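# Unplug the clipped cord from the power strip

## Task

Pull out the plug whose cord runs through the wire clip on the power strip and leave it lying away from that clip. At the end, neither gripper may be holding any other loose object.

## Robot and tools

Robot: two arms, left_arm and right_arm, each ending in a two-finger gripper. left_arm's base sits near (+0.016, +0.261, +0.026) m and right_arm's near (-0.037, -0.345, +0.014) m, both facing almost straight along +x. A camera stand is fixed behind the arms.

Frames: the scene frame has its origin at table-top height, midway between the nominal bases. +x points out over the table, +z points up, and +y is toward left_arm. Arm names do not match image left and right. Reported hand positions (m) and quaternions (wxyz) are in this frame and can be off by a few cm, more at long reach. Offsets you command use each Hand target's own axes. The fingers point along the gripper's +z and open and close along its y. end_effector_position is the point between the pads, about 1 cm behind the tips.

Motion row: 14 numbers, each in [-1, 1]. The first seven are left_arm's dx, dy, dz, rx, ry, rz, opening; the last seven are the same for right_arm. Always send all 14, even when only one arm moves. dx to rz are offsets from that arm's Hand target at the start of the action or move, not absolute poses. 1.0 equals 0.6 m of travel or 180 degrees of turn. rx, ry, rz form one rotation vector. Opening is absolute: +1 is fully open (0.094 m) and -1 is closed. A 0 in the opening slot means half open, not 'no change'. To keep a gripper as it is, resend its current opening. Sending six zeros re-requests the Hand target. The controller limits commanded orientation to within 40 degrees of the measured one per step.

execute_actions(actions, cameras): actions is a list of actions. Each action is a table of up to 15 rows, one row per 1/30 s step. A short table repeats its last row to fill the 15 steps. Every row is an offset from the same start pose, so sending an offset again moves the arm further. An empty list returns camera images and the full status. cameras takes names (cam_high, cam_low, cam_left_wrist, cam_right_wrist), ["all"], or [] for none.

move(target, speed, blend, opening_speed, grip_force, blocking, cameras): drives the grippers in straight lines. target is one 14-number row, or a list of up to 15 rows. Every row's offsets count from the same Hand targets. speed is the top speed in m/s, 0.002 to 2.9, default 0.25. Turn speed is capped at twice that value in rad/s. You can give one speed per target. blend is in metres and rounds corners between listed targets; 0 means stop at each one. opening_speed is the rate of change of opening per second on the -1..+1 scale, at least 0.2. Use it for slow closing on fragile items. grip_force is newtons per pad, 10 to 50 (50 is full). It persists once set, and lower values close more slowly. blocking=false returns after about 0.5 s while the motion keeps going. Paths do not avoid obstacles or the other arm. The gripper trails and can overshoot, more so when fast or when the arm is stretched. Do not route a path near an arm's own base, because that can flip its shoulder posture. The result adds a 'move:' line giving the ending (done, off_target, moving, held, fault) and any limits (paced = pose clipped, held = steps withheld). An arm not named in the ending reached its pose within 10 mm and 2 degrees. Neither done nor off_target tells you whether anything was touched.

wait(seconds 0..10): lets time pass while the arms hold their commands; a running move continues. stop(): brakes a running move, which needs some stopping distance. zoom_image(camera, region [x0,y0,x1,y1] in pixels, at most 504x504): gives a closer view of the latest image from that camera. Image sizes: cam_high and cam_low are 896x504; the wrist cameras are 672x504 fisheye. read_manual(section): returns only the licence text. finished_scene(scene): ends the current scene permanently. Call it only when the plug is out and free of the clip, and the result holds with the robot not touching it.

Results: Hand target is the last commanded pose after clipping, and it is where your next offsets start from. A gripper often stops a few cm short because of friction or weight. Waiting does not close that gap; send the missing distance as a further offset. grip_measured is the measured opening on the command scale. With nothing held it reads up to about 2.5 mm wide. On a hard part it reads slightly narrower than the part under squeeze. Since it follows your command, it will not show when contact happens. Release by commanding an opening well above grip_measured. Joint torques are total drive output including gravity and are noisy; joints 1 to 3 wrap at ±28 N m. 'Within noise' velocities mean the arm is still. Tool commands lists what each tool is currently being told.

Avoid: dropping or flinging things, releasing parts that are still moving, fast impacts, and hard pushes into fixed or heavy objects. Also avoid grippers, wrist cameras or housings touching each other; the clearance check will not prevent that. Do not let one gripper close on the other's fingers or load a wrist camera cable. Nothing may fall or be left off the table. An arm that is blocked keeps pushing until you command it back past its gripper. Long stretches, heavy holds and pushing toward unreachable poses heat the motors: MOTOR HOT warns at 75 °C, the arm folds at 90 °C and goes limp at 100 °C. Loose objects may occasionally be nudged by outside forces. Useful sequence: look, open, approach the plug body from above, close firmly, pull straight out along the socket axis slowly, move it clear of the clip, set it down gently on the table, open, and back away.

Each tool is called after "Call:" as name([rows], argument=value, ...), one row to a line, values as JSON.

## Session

Call:
execute_actions(actions=[])

Scene clock: 0.00 s.
left_arm: end_effector_position=(+0.3206, +0.1715, +0.3613) grip_measured=+1.000 end_effector_quat_wxyz=(+0.515, -0.104, +0.775, -0.350) | right_arm: end_effector_position=(+0.3309, -0.3131, +0.2076) grip_measured=+1.000 end_effector_quat_wxyz=(+0.521, -0.126, +0.839, -0.096)
Joint positions: left_arm=[-0.08 0.823 0.908 -0.328 0.376 -0.64 0.094] | right_arm=[0.227 1.096 0.661 -0.029 0.186 -0.239 0.094]
Joint velocities: within noise
Joint torques (N m): no reading
Heat: left arm: 34 °C; right arm: 41 °C.
Hand target: left_arm +0.3192, +0.1714, +0.3736; +0.530, -0.095, +0.766, -0.352 | right_arm +0.3318, -0.3132, +0.2146; +0.528, -0.123, +0.835, -0.095
Tool commands: left_gripper/opening=+1.0 right_gripper/opening=+1.0

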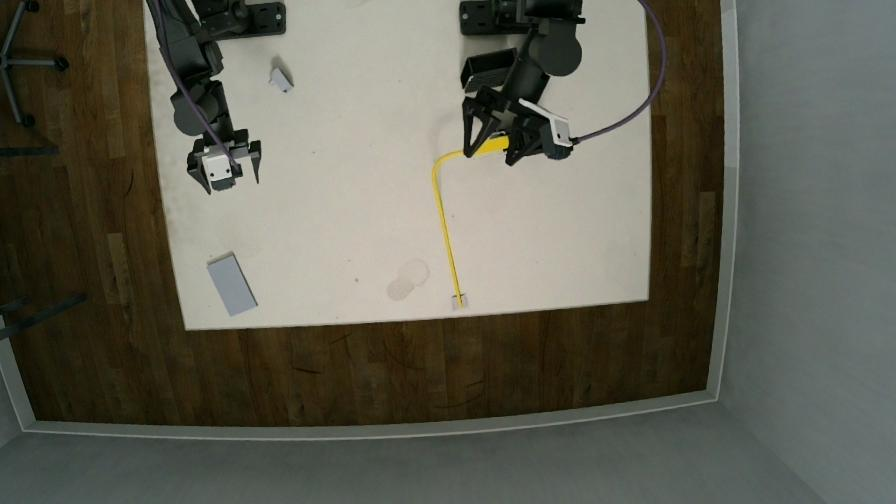

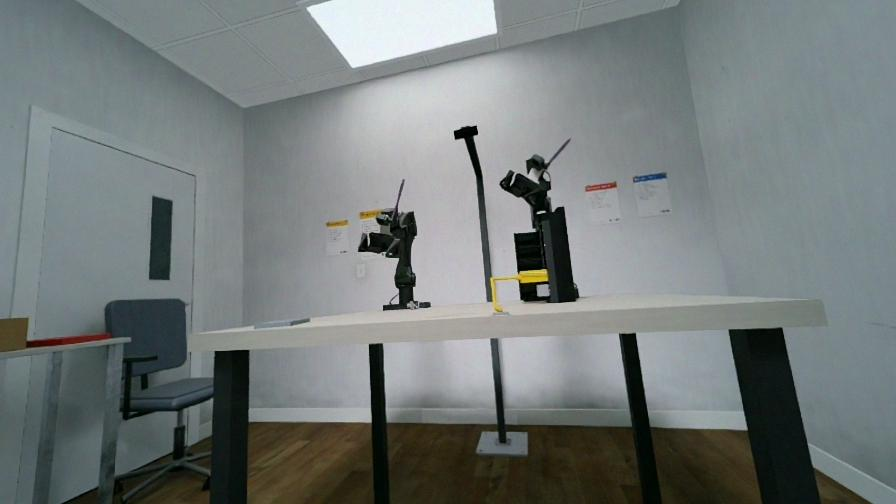

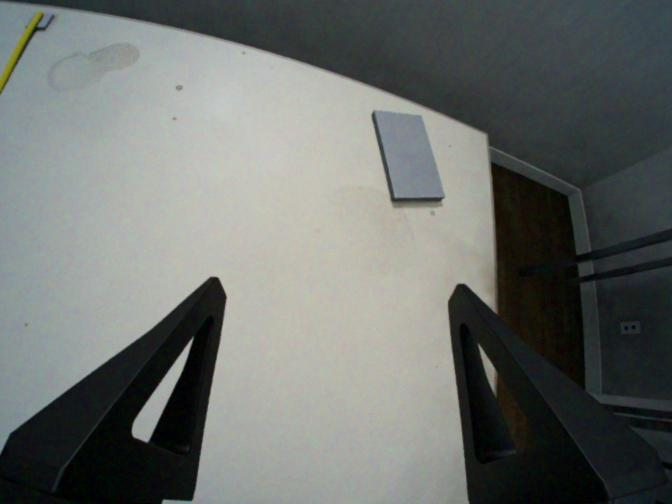

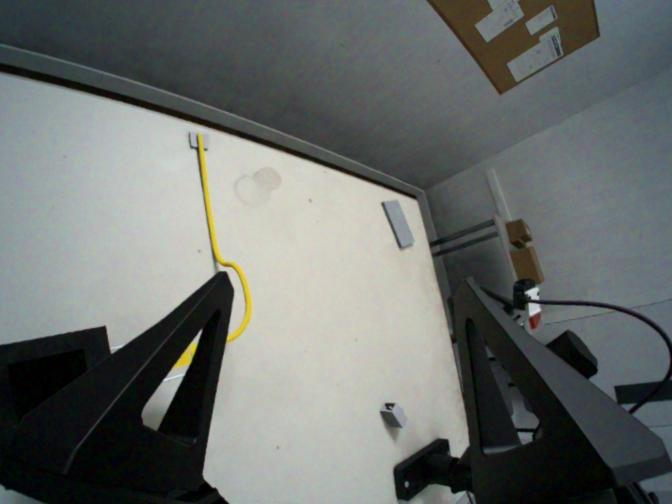

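Call:
move(target=[-0.1008,-0.062,-0.0988,0,0,0,1,-0.0757,0.584,-0.0492,-0.4549,-0.0966,-0.1119,1], speed=0.3, cameras=["all"])

Call:
zoom_image(camera="cam_left_wrist", region=[200, 0, 480, 260])

Call:
zoom_image(camera="cam_low", region=[460, 220, 600, 320])

Call:
zoom_image(camera="cam_right_wrist", region=[0, 200, 300, 500])

Scene clock: 28.63 s.
left_arm: end_effector_position=(+0.2874, +0.2017, +0.4380) grip_measured=+1.000 end_effector_quat_wxyz=(+0.512, -0.112, +0.774, -0.355) | right_arm: end_effector_position=(+0.2861, +0.0286, +0.1566) grip_measured=+1.000 end_effector_quat_wxyz=(-0.402, +0.571, -0.594, -0.400)
Joint positions: left_arm=[0.158 0.859 1.272 -0.689 0.603 -0.59 0.094] | right_arm=[0.621 1.884 1.137 0.147 -0.888 -0.472 0.094]
Joint torques (N m): left_arm=[0.58 -0.2 7.98 2.22 0.21 0.2] | right_arm=[0.2 -9.13 12.04 1.65 -0.54 -0.09]
Heat: left arm: 36 °C; right arm: 44 °C.
Hand target: left_arm +0.2841, +0.2015, +0.4537; +0.530, -0.095, +0.766, -0.352 | right_arm +0.2870, +0.0351, +0.1646; -0.405, +0.579, -0.580, -0.405
Off the commanded pose: left_arm 0.016 m, 3 deg | right_arm 0.010 m, 2 deg.
move: off_target (left_arm)

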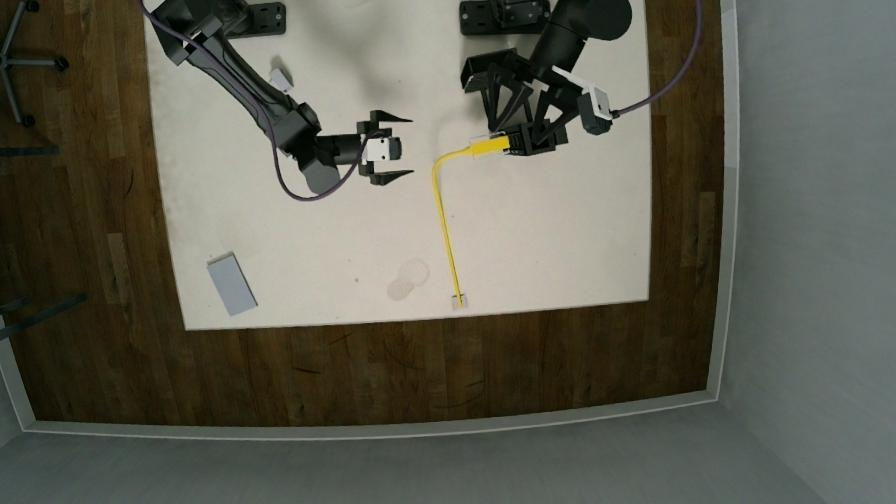

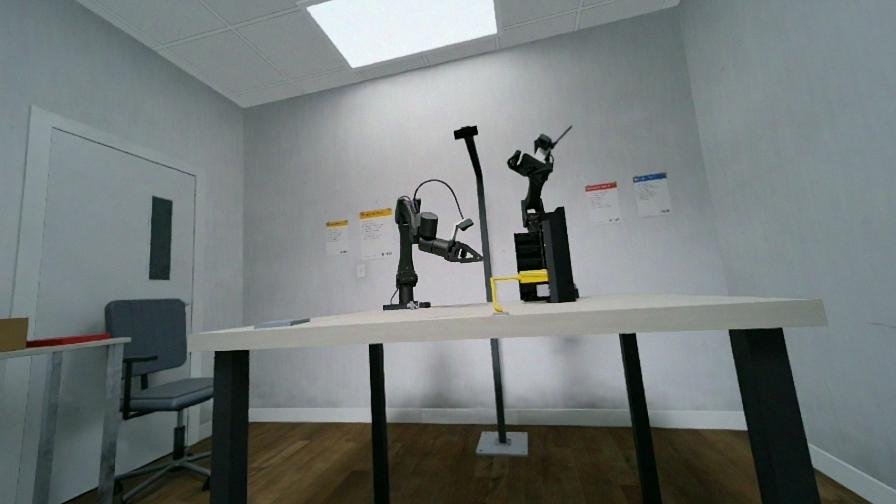

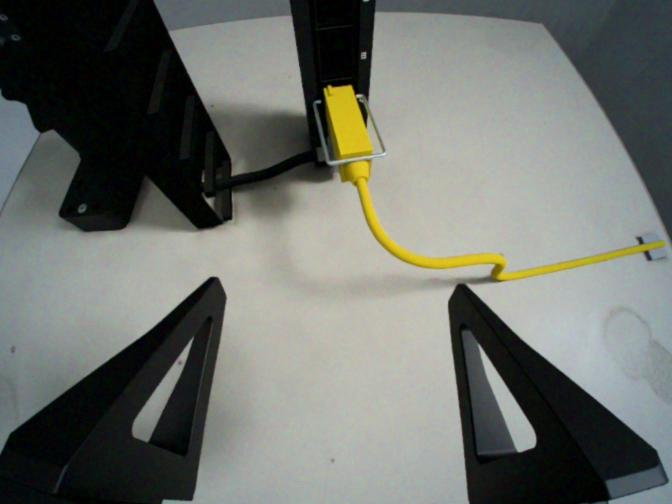

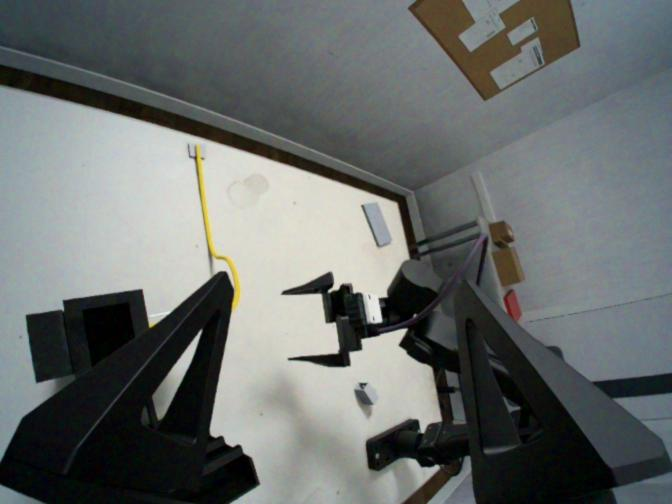

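Scaled by 1.800 from the camera's 672x504 image, which has a finer 960x720 frame.

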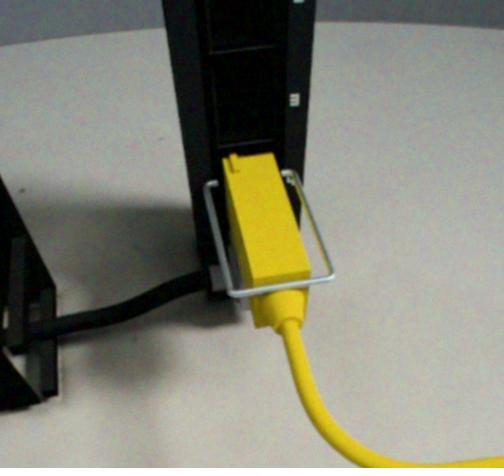

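Scaled by 3.600 from the camera's 896x504 image, which has a finer 1280x720 frame.

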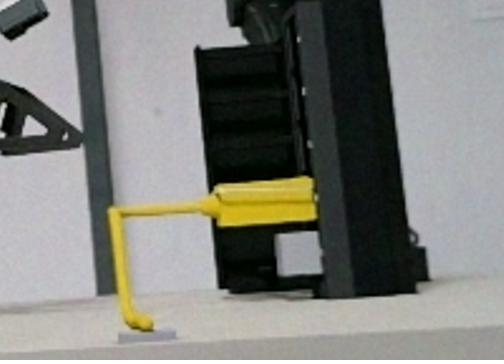

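Scaled by 1.680 from the camera's 672x504 image, which has a finer 960x720 frame.

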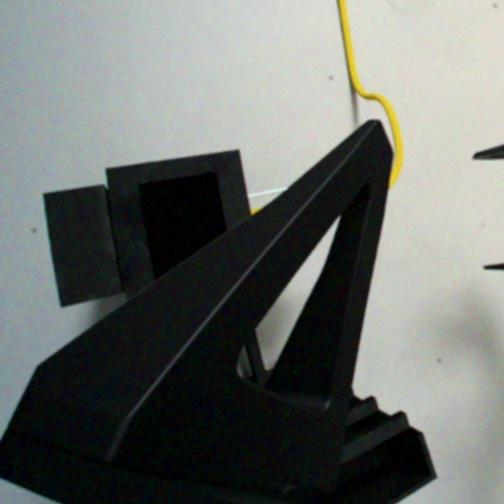

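Call:
move(target=[0,0,0,0,0,0,1,0.0353,0.0242,0.1122,0.0725,-0.0329,-0.4801,-0.6], speed=0.2, cameras=["cam_left_wrist","cam_high","cam_low"])

Call:
zoom_image(camera="cam_left_wrist", region=[240, 100, 440, 320])

Call:
zoom_image(camera="cam_low", region=[480, 230, 580, 310])

Scene clock: 70.27 s.
left_arm: end_effector_position=(+0.2873, +0.2017, +0.4379) grip_measured=+1.000 end_effector_quat_wxyz=(+0.512, -0.112, +0.774, -0.355) | right_arm: end_effector_position=(+0.2788, +0.0899, +0.1309) grip_measured=-0.598 end_effector_quat_wxyz=(-0.660, +0.750, -0.047, +0.026)
Joint positions: left_arm=[0.158 0.859 1.272 -0.689 0.604 -0.59 0.094] | right_arm=[0.762 2.124 1.028 0.919 -0.752 -1.67 0.019]
Joint torques (N m): left_arm=[0.59 -0.2 7.97 2.23 0.21 0.21] | right_arm=[0.44 -10 6.3 2.23 -0.24 0.02]
Heat: left arm: 37 °C; right arm: 48 °C.
Hand target: left_arm +0.2841, +0.2015, +0.4537; +0.530, -0.095, +0.766, -0.352 | right_arm +0.2726, +0.0910, +0.1218; -0.656, +0.753, -0.046, +0.017
Off the commanded pose: left_arm 0.016 m, 3 deg | right_arm 0.011 m, 1 deg.
move: off_target (left_arm, right_arm)
Images, in order (width x height): cam_high 896x504, cam_low 896x504, cam_left_wrist 672x504.

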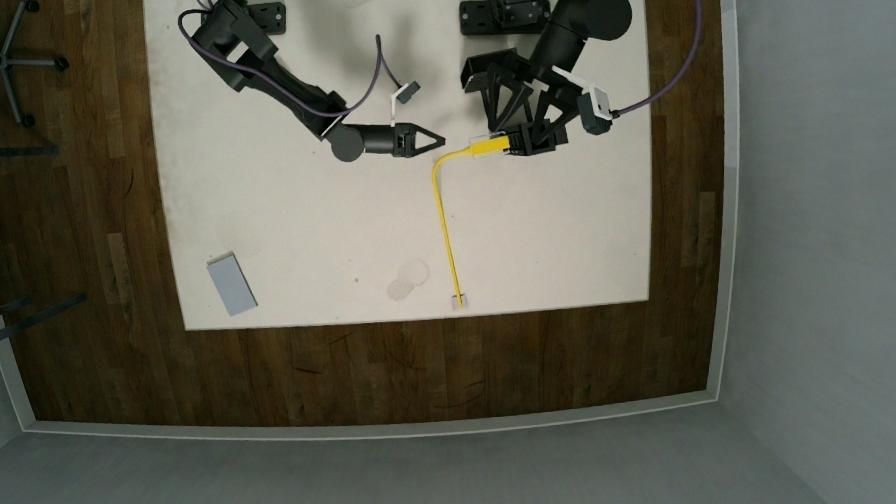

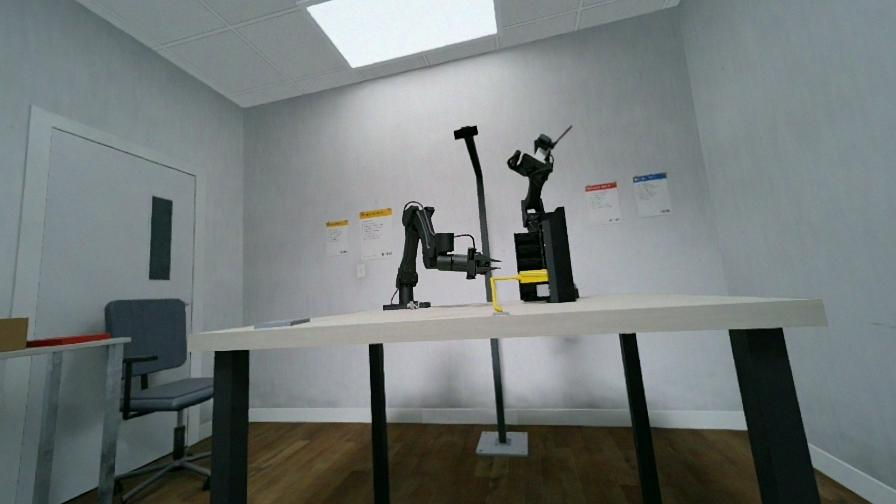

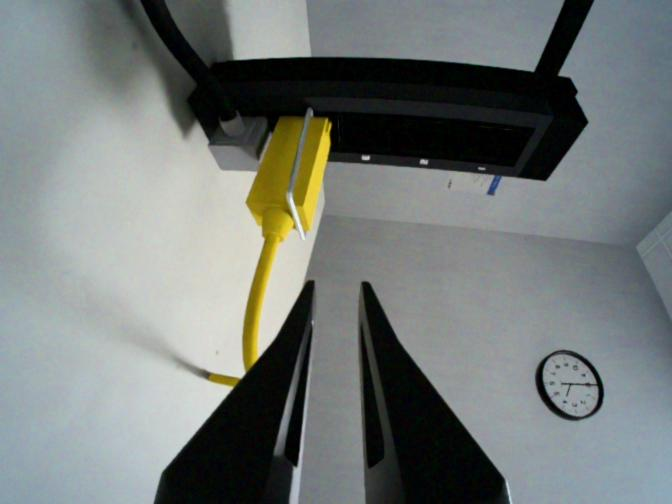

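Scaled by 2.291 from the camera's 672x504 image, which has a finer 960x720 frame.

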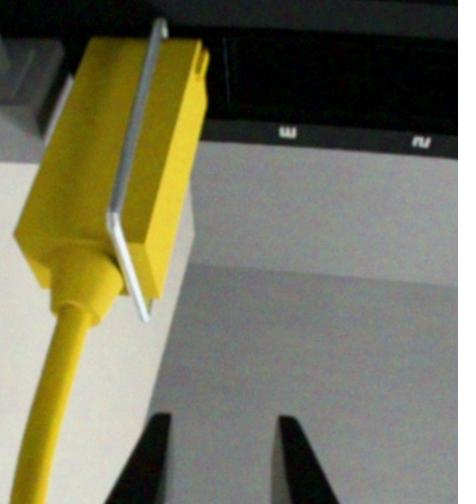

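Scaled by 5.040 from the camera's 896x504 image, which has a finer 1280x720 frame.

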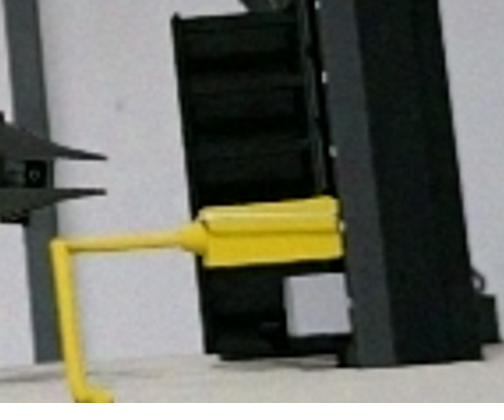

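Call:
move(target=[0,0,0,0,0,0,1,-0.0122,0.0627,0.0458,0.0006,0.0276,0.0036,-0.6], speed=0.12, cameras=["cam_left_wrist"])

Call:
zoom_image(camera="cam_left_wrist", region=[240, 100, 440, 320])

Scene clock: 112.97 s.
left_arm: end_effector_position=(+0.2873, +0.2017, +0.4379) grip_measured=+1.000 end_effector_quat_wxyz=(+0.512, -0.112, +0.774, -0.355) | right_arm: end_effector_position=(+0.2695, +0.1151, +0.0878) grip_measured=-0.598 end_effector_quat_wxyz=(-0.656, +0.749, -0.069, +0.058)
Joint positions: left_arm=[0.158 0.859 1.272 -0.689 0.604 -0.59 0.094] | right_arm=[0.852 2.266 1.028 1.078 -0.585 -1.655 0.019]
Joint torques (N m): left_arm=[0.58 -0.21 7.98 2.23 0.22 0.21] | right_arm=[-0.1 -10.62 5.41 2.2 -0.1 0.22]
Heat: left arm: 37 °C; right arm: 44 °C.
Hand target: left_arm +0.2841, +0.2015, +0.4537; +0.530, -0.095, +0.766, -0.352 | right_arm +0.2660, +0.1138, +0.0809; -0.654, +0.751, -0.079, +0.046
Off the commanded pose: left_arm 0.016 m, 3 deg | right_arm 0.008 m, 2 deg.
move: off_target (left_arm)
Images, in order (width x height): cam_left_wrist 672x504.

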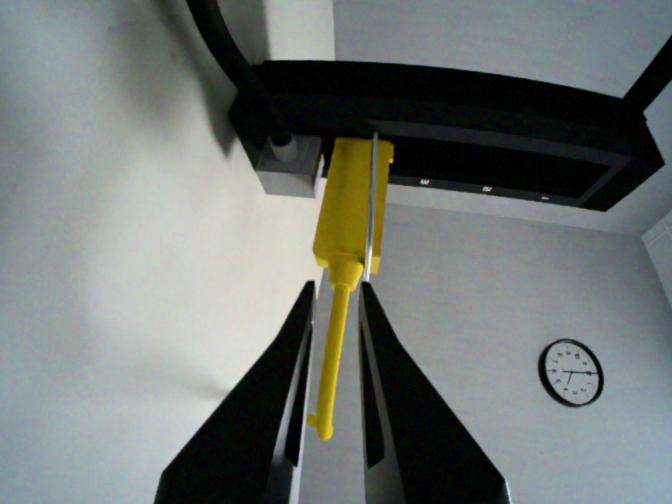

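Scaled by 2.291 from the camera's 672x504 image, which has a finer 960x720 frame.

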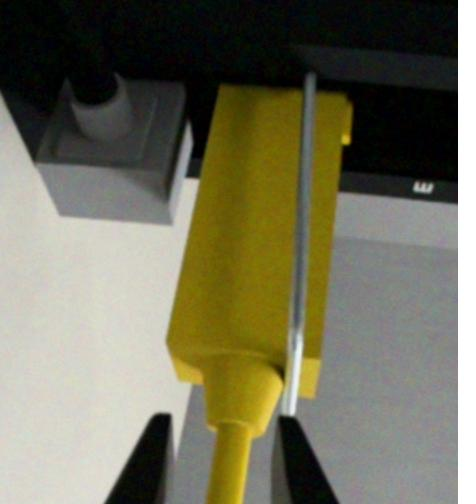

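Call:
move(target=[0,0,0,0,0,0,1,-0.0023,-0.0323,0.0672,0,0,0,-0.6], speed=0.08, cameras=["cam_left_wrist","cam_low"])

Call:
zoom_image(camera="cam_left_wrist", region=[240, 150, 440, 370])

Call:
zoom_image(camera="cam_low", region=[480, 230, 580, 310])

Scene clock: 126.23 s.
left_arm: end_effector_position=(+0.2873, +0.2017, +0.4379) grip_measured=+1.000 end_effector_quat_wxyz=(+0.512, -0.112, +0.774, -0.355) | right_arm: end_effector_position=(+0.2714, +0.1500, +0.0968) grip_measured=-0.598 end_effector_quat_wxyz=(-0.655, +0.750, -0.071, +0.057)
Joint positions: left_arm=[0.158 0.859 1.272 -0.689 0.604 -0.59 0.094] | right_arm=[0.907 2.299 1.16 0.983 -0.528 -1.643 0.019]
Joint torques (N m): left_arm=[0.57 -0.2 7.98 2.23 0.21 0.21] | right_arm=[0.2 -11.11 10.09 2 -0.11 0.28]
Heat: left arm: 38 °C; right arm: 44 °C.
Hand target: left_arm +0.2841, +0.2015, +0.4537; +0.530, -0.095, +0.766, -0.352 | right_arm +0.2727, +0.1558, +0.0946; -0.654, +0.751, -0.079, +0.046
Off the commanded pose: left_arm 0.016 m, 3 deg | right_arm 0.006 m, 2 deg.
move: off_target (left_arm)
Images, in order (width x height): cam_low 896x504, cam_left_wrist 672x504.

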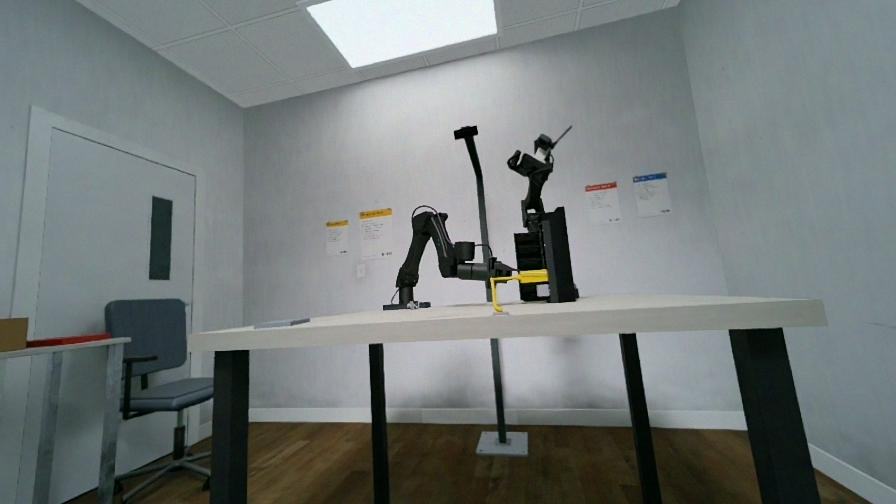

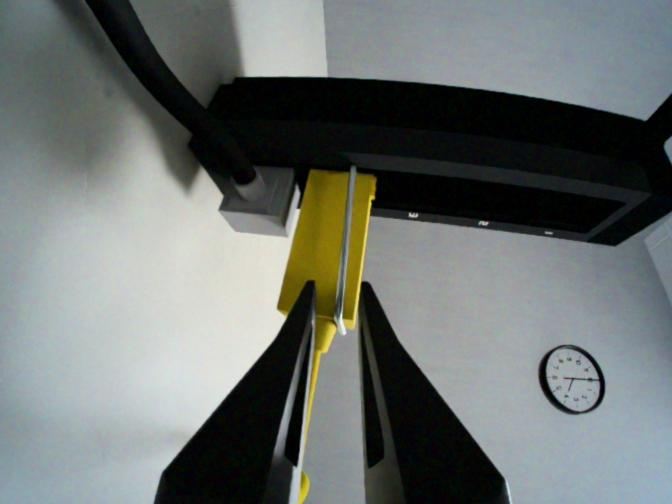

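Scaled by 2.291 from the camera's 672x504 image, which has a finer 960x720 frame.

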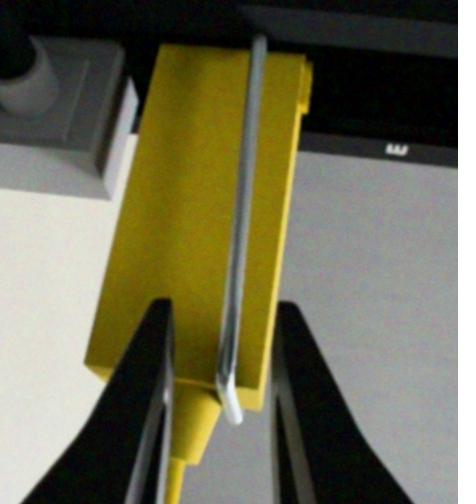

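Scaled by 5.040 from the camera's 896x504 image, which has a finer 1280x720 frame.

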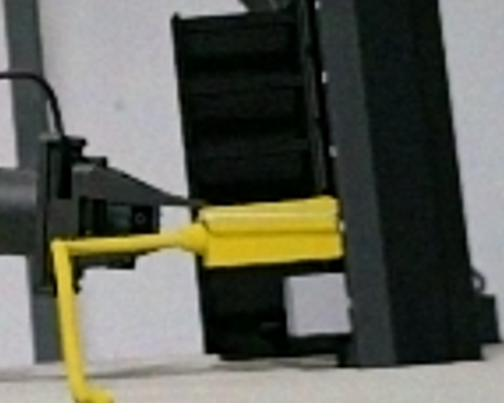

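Call:
move(target=[0,0,0,0,0,0,1,0,0,0,0,0,0,-1], opening_speed=0.5, cameras=["cam_left_wrist"])

Call:
zoom_image(camera="cam_left_wrist", region=[240, 150, 440, 370])

Scene clock: 132.37 s.
left_arm: end_effector_position=(+0.2873, +0.2017, +0.4379) grip_measured=+1.000 end_effector_quat_wxyz=(+0.512, -0.112, +0.774, -0.355) | right_arm: end_effector_position=(+0.2715, +0.1502, +0.0970) grip_measured=-0.948 end_effector_quat_wxyz=(-0.656, +0.750, -0.071, +0.057)
Joint positions: left_arm=[0.158 0.859 1.272 -0.689 0.604 -0.59 0.094] | right_arm=[0.907 2.299 1.161 0.982 -0.528 -1.642 0.002]
Joint torques (N m): left_arm=[0.58 -0.21 7.99 2.22 0.22 0.21] | right_arm=[0.1 -10.97 10.06 1.97 -0.06 0.24]
Heat: left arm: 38 °C; right arm: 44 °C.
Hand target: left_arm +0.2841, +0.2015, +0.4537; +0.530, -0.095, +0.766, -0.352 | right_arm +0.2728, +0.1559, +0.0946; -0.654, +0.751, -0.079, +0.046
Off the commanded pose: left_arm 0.016 m, 3 deg | right_arm 0.006 m, 2 deg.
move: off_target (left_arm)
Images, in order (width x height): cam_left_wrist 672x504.

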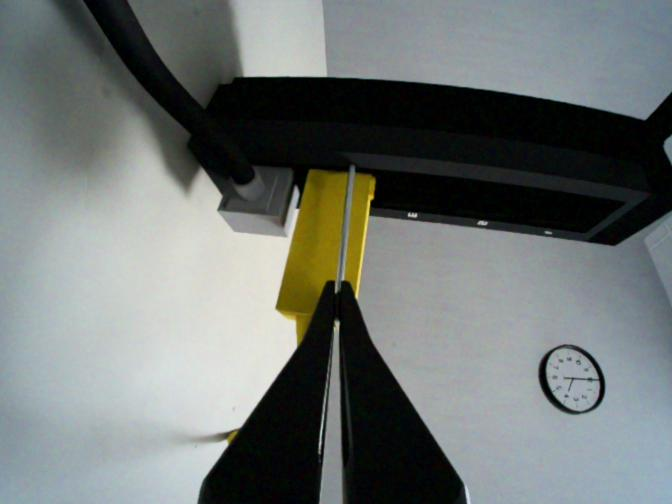

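Scaled by 2.291 from the camera's 672x504 image, which has a finer 960x720 frame.

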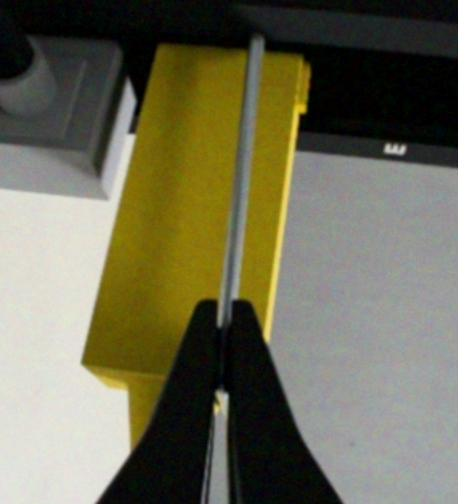

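Call:
move(target=[0,0,0,0,0,0,1,-0.002,-0.0407,-0.0018,-0.0629,0.0052,-0.0215,-1], speed=0.05, cameras=["cam_left_wrist","cam_low","cam_high"])

Call:
zoom_image(camera="cam_left_wrist", region=[240, 150, 440, 370])

Call:
zoom_image(camera="cam_low", region=[480, 230, 580, 310])

Call:
zoom_image(camera="cam_high", region=[390, 30, 590, 180])

Scene clock: 201.37 s.
left_arm: end_effector_position=(+0.2873, +0.2017, +0.4379) grip_measured=+1.000 end_effector_quat_wxyz=(+0.512, -0.112, +0.775, -0.355) | right_arm: end_effector_position=(+0.2722, +0.1511, +0.0989) grip_measured=-0.950 end_effector_quat_wxyz=(-0.569, +0.817, -0.072, +0.058)
Joint positions: left_arm=[0.158 0.859 1.272 -0.689 0.604 -0.59 0.094] | right_arm=[0.921 2.181 1.254 0.527 -0.479 -1.776 0.002]
Joint torques (N m): left_arm=[0.57 -0.21 7.97 2.23 0.21 0.21] | right_arm=[0.57 -14.76 11.47 1.74 -0.05 -0.12]
Heat: left arm: 39 °C; right arm: 44 °C.
Hand target: left_arm +0.2841, +0.2015, +0.4537; +0.530, -0.095, +0.766, -0.352 | right_arm +0.2727, +0.1583, +0.1190; -0.575, +0.813, -0.063, +0.067
Off the commanded pose: left_arm 0.016 m, 3 deg | right_arm 0.021 m, 2 deg.
move: off_target (left_arm, right_arm)
Images, in order (width x height): cam_high 896x504, cam_low 896x504, cam_left_wrist 672x504.

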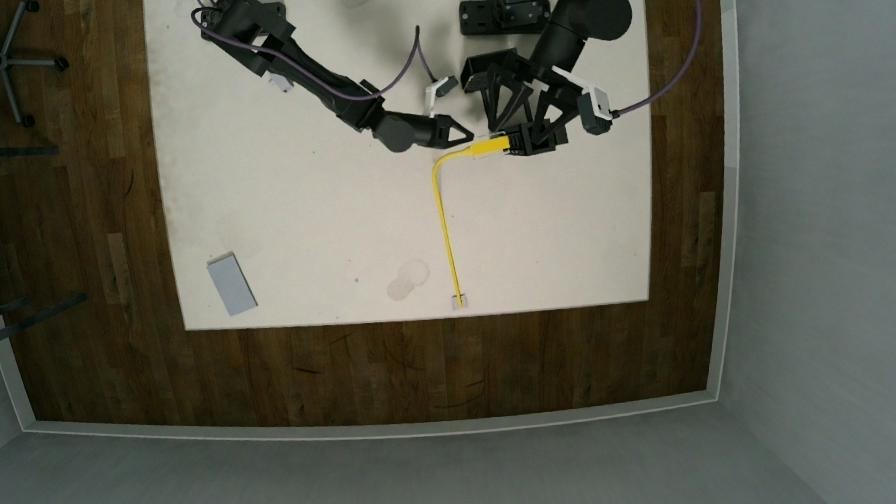

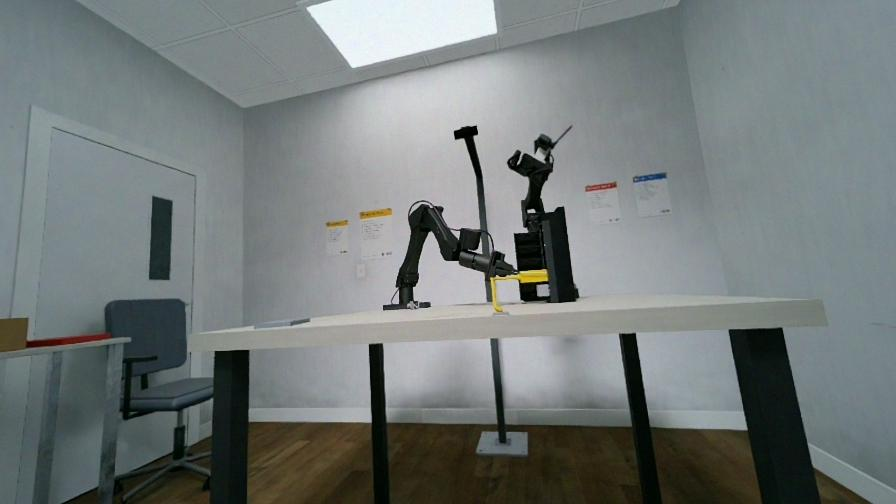

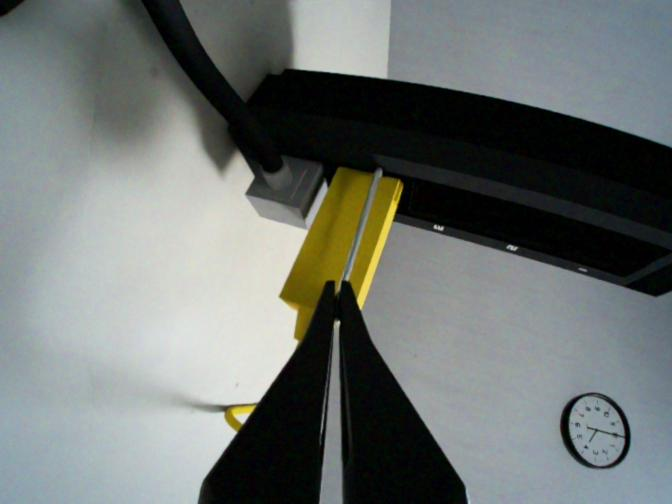

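Scaled by 2.291 from the camera's 672x504 image, which has a finer 960x720 frame.

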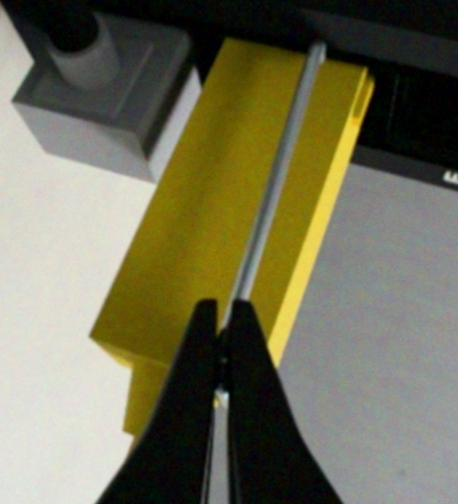

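Scaled by 5.040 from the camera's 896x504 image, which has a finer 1280x720 frame.

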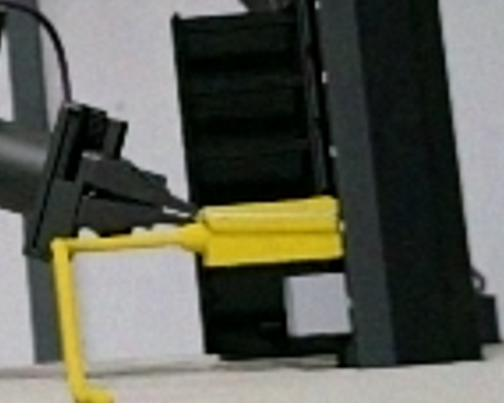

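Scaled by 2.520 from the camera's 896x504 image, which has a finer 1280x720 frame.

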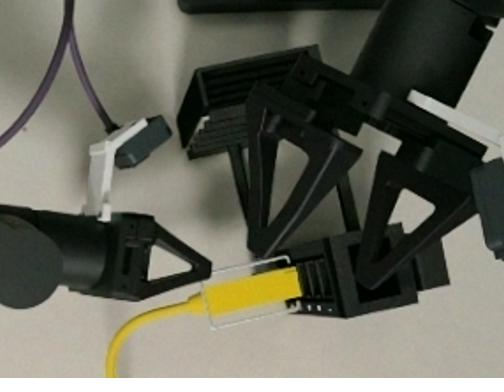

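Call:
move(target=[0,0,0,0,0,0,1,0,0.0231,0.0046,0,-0.122,0,-1], speed=0.08, grip_force=[50,14], cameras=["cam_left_wrist","cam_low","cam_high"])

Call:
zoom_image(camera="cam_left_wrist", region=[240, 150, 440, 370])

Call:
zoom_image(camera="cam_low", region=[480, 230, 580, 310])

Call:
zoom_image(camera="cam_high", region=[390, 30, 590, 180])

Scene clock: 228.93 s.
left_arm: end_effector_position=(+0.2873, +0.2017, +0.4379) grip_measured=+1.000 end_effector_quat_wxyz=(+0.512, -0.112, +0.775, -0.355) | right_arm: end_effector_position=(+0.2698, +0.1517, +0.1022) grip_measured=-0.925 end_effector_quat_wxyz=(-0.573, +0.814, +0.040, -0.087)
Joint positions: left_arm=[0.158 0.859 1.272 -0.689 0.604 -0.59 0.094] | right_arm=[0.819 2.309 1.539 0.195 -0.921 -1.947 0.004]
Joint torques (N m): left_arm=[0.59 -0.21 7.95 2.24 0.22 0.21] | right_arm=[-0.38 -11.78 12.55 1.65 -0.52 -0.01]
Heat: left arm: 39 °C; right arm: 48 °C.
Hand target: left_arm +0.2841, +0.2015, +0.4537; +0.530, -0.095, +0.766, -0.352 | right_arm +0.2728, +0.1562, +0.1049; -0.576, +0.811, +0.048, -0.090
Off the commanded pose: left_arm 0.016 m, 3 deg | right_arm 0.006 m, 1 deg.
grip_force (N): 50, 14
move: off_target (left_arm)
Images, in order (width x height): cam_high 896x504, cam_low 896x504, cam_left_wrist 672x504.

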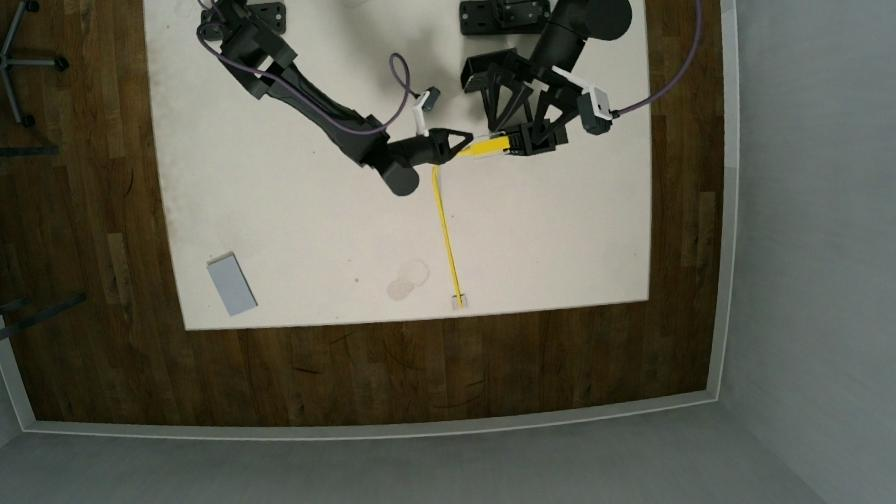

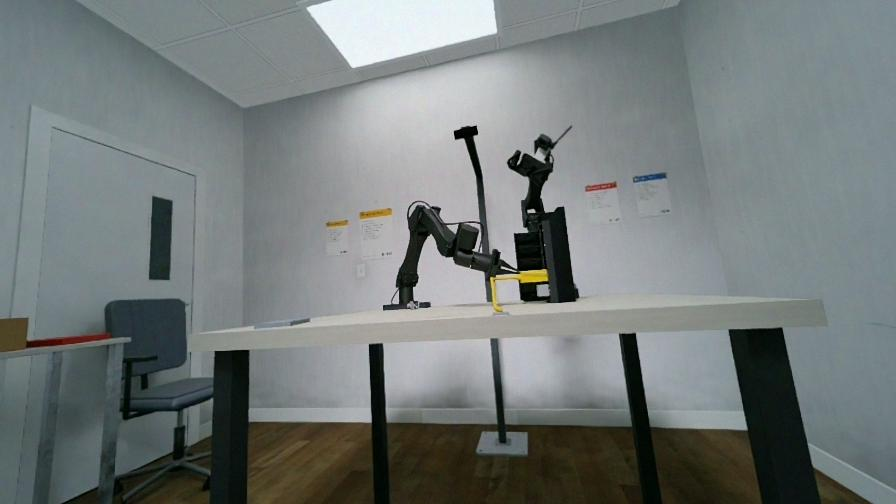

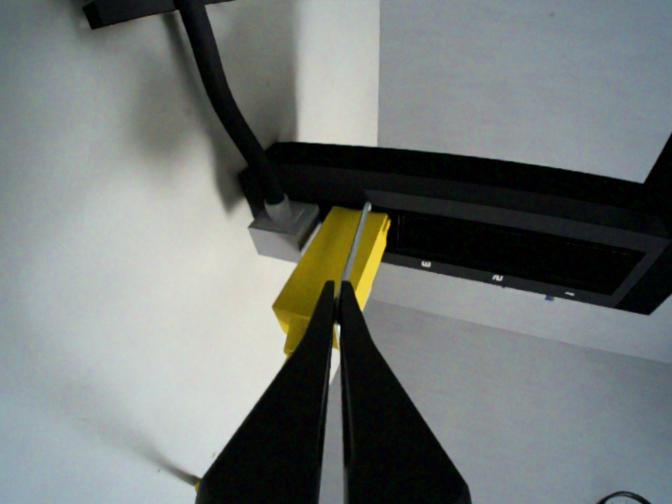

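Scaled by 2.291 from the camera's 672x504 image, which has a finer 960x720 frame.

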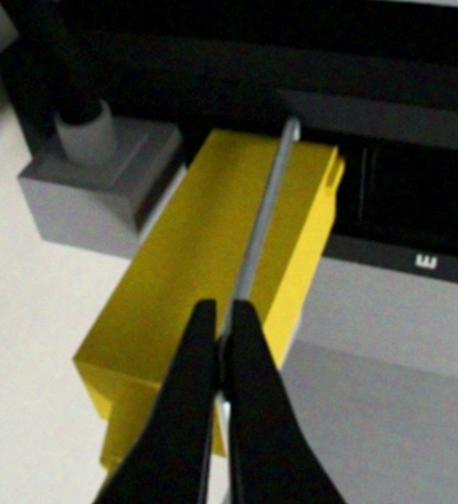

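Scaled by 5.040 from the camera's 896x504 image, which has a finer 1280x720 frame.

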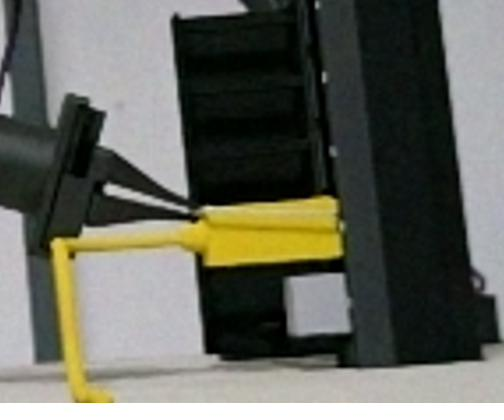

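Scaled by 2.520 from the camera's 896x504 image, which has a finer 1280x720 frame.

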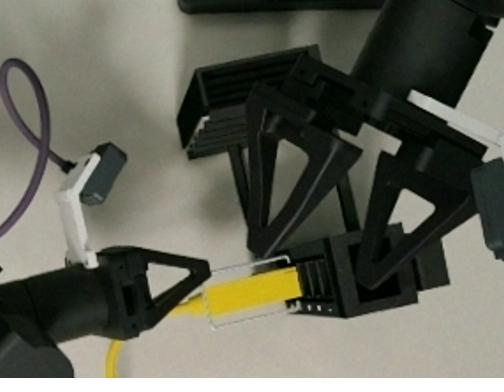

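Call:
move([
  [0,0,0,0,0,0,1,0,0,0,0,0,0,-1],
  [0,0,0,0,0,0,1,-0.0063,-0.0773,-0.0045,-0.1549,0.0121,0.0084,-1],
], speed=0.05, grip_force=50, cameras=["cam_left_wrist","cam_low","cam_high"])

Call:
zoom_image(camera="cam_left_wrist", region=[240, 150, 440, 370])

Call:
zoom_image(camera="cam_low", region=[480, 230, 580, 310])

Call:
zoom_image(camera="cam_high", region=[390, 30, 590, 180])

Scene clock: 248.43 s.
left_arm: end_effector_position=(+0.2873, +0.2017, +0.4379) grip_measured=+1.000 end_effector_quat_wxyz=(+0.512, -0.112, +0.775, -0.355) | right_arm: end_effector_position=(+0.2709, +0.1660, +0.1402) grip_measured=-0.950 end_effector_quat_wxyz=(-0.373, +0.926, -0.001, -0.058)
Joint positions: left_arm=[0.158 0.859 1.272 -0.689 0.604 -0.59 0.094] | right_arm=[0.919 2.416 2.26 -0.847 -0.557 -2.106 0.002]
Joint torques (N m): left_arm=[0.58 -0.21 7.95 2.23 0.21 0.21] | right_arm=[-0.23 -13.87 13.34 1.15 -0.44 0]
Heat: left arm: 39 °C; right arm: 50 °C.
Hand target: left_arm +0.2841, +0.2015, +0.4537; +0.530, -0.095, +0.766, -0.352 | right_arm +0.2709, +0.1684, +0.1498; -0.363, +0.928, +0.047, -0.068
Off the commanded pose: left_arm 0.016 m, 3 deg | right_arm 0.010 m, 6 deg.
joint sent to its limit (right arm) — joint 6 (wrist roll), lower limit. The joint targets are off in orientation, not in position.
move: off_target (left_arm, right_arm)
Images, in order (width x height): cam_high 896x504, cam_low 896x504, cam_left_wrist 672x504.

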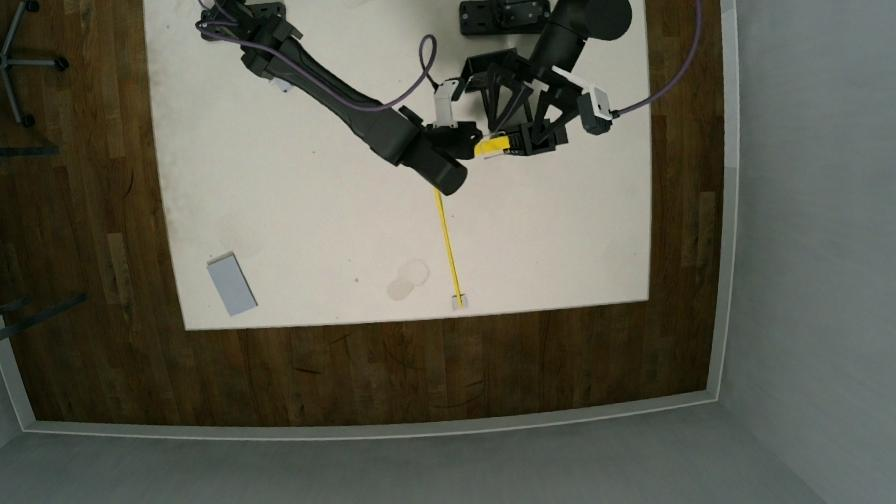

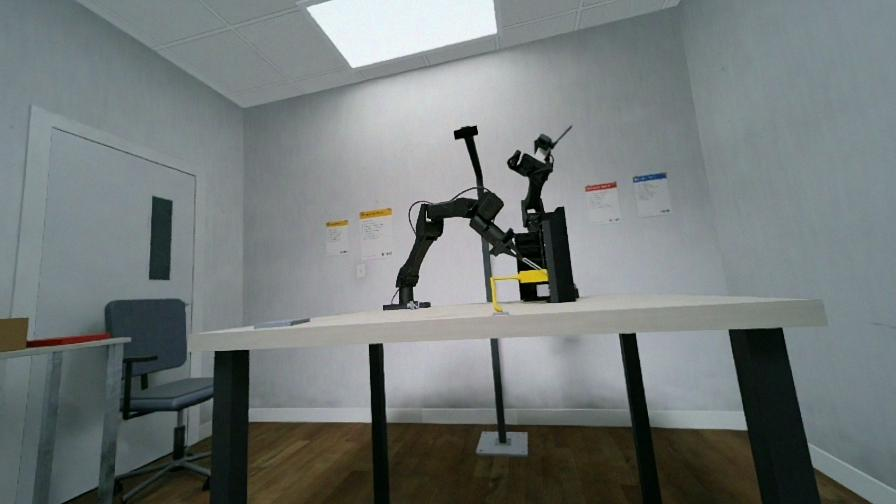

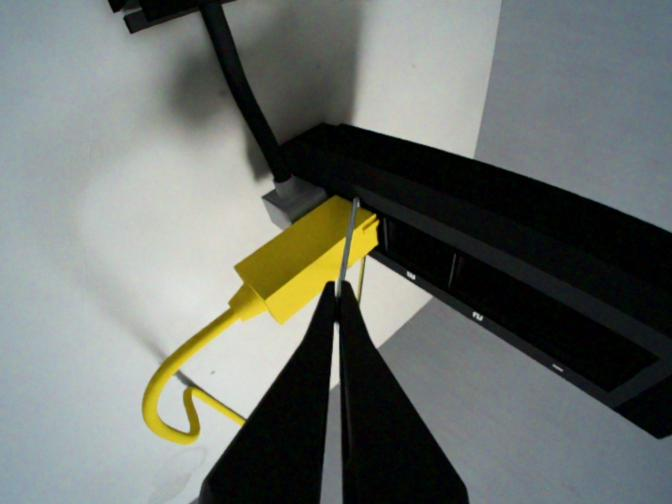

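Scaled by 2.291 from the camera's 672x504 image, which has a finer 960x720 frame.

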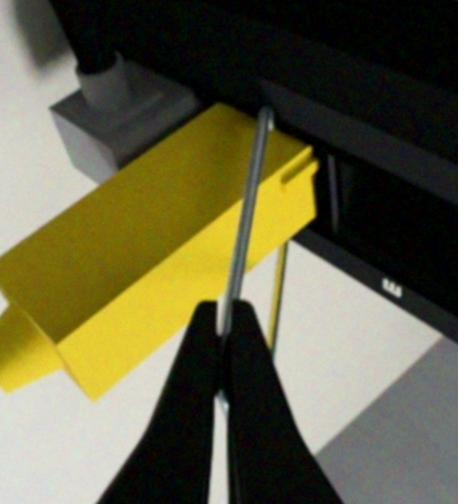

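Scaled by 5.040 from the camera's 896x504 image, which has a finer 1280x720 frame.

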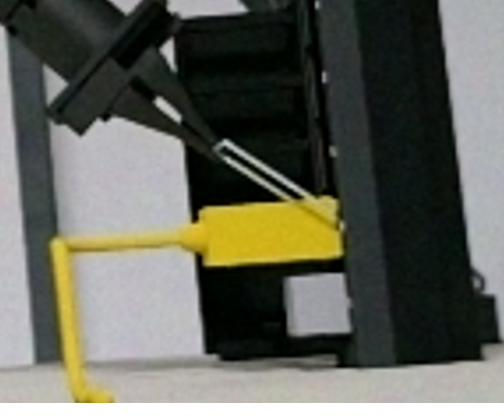

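Scaled by 2.520 from the camera's 896x504 image, which has a finer 1280x720 frame.

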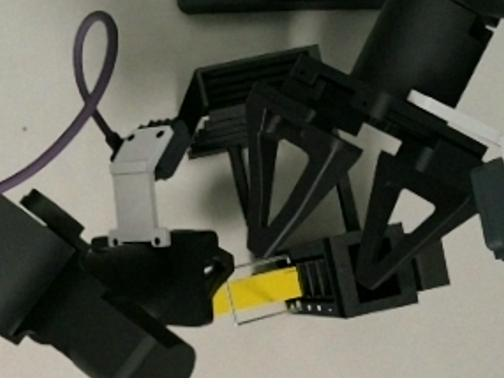

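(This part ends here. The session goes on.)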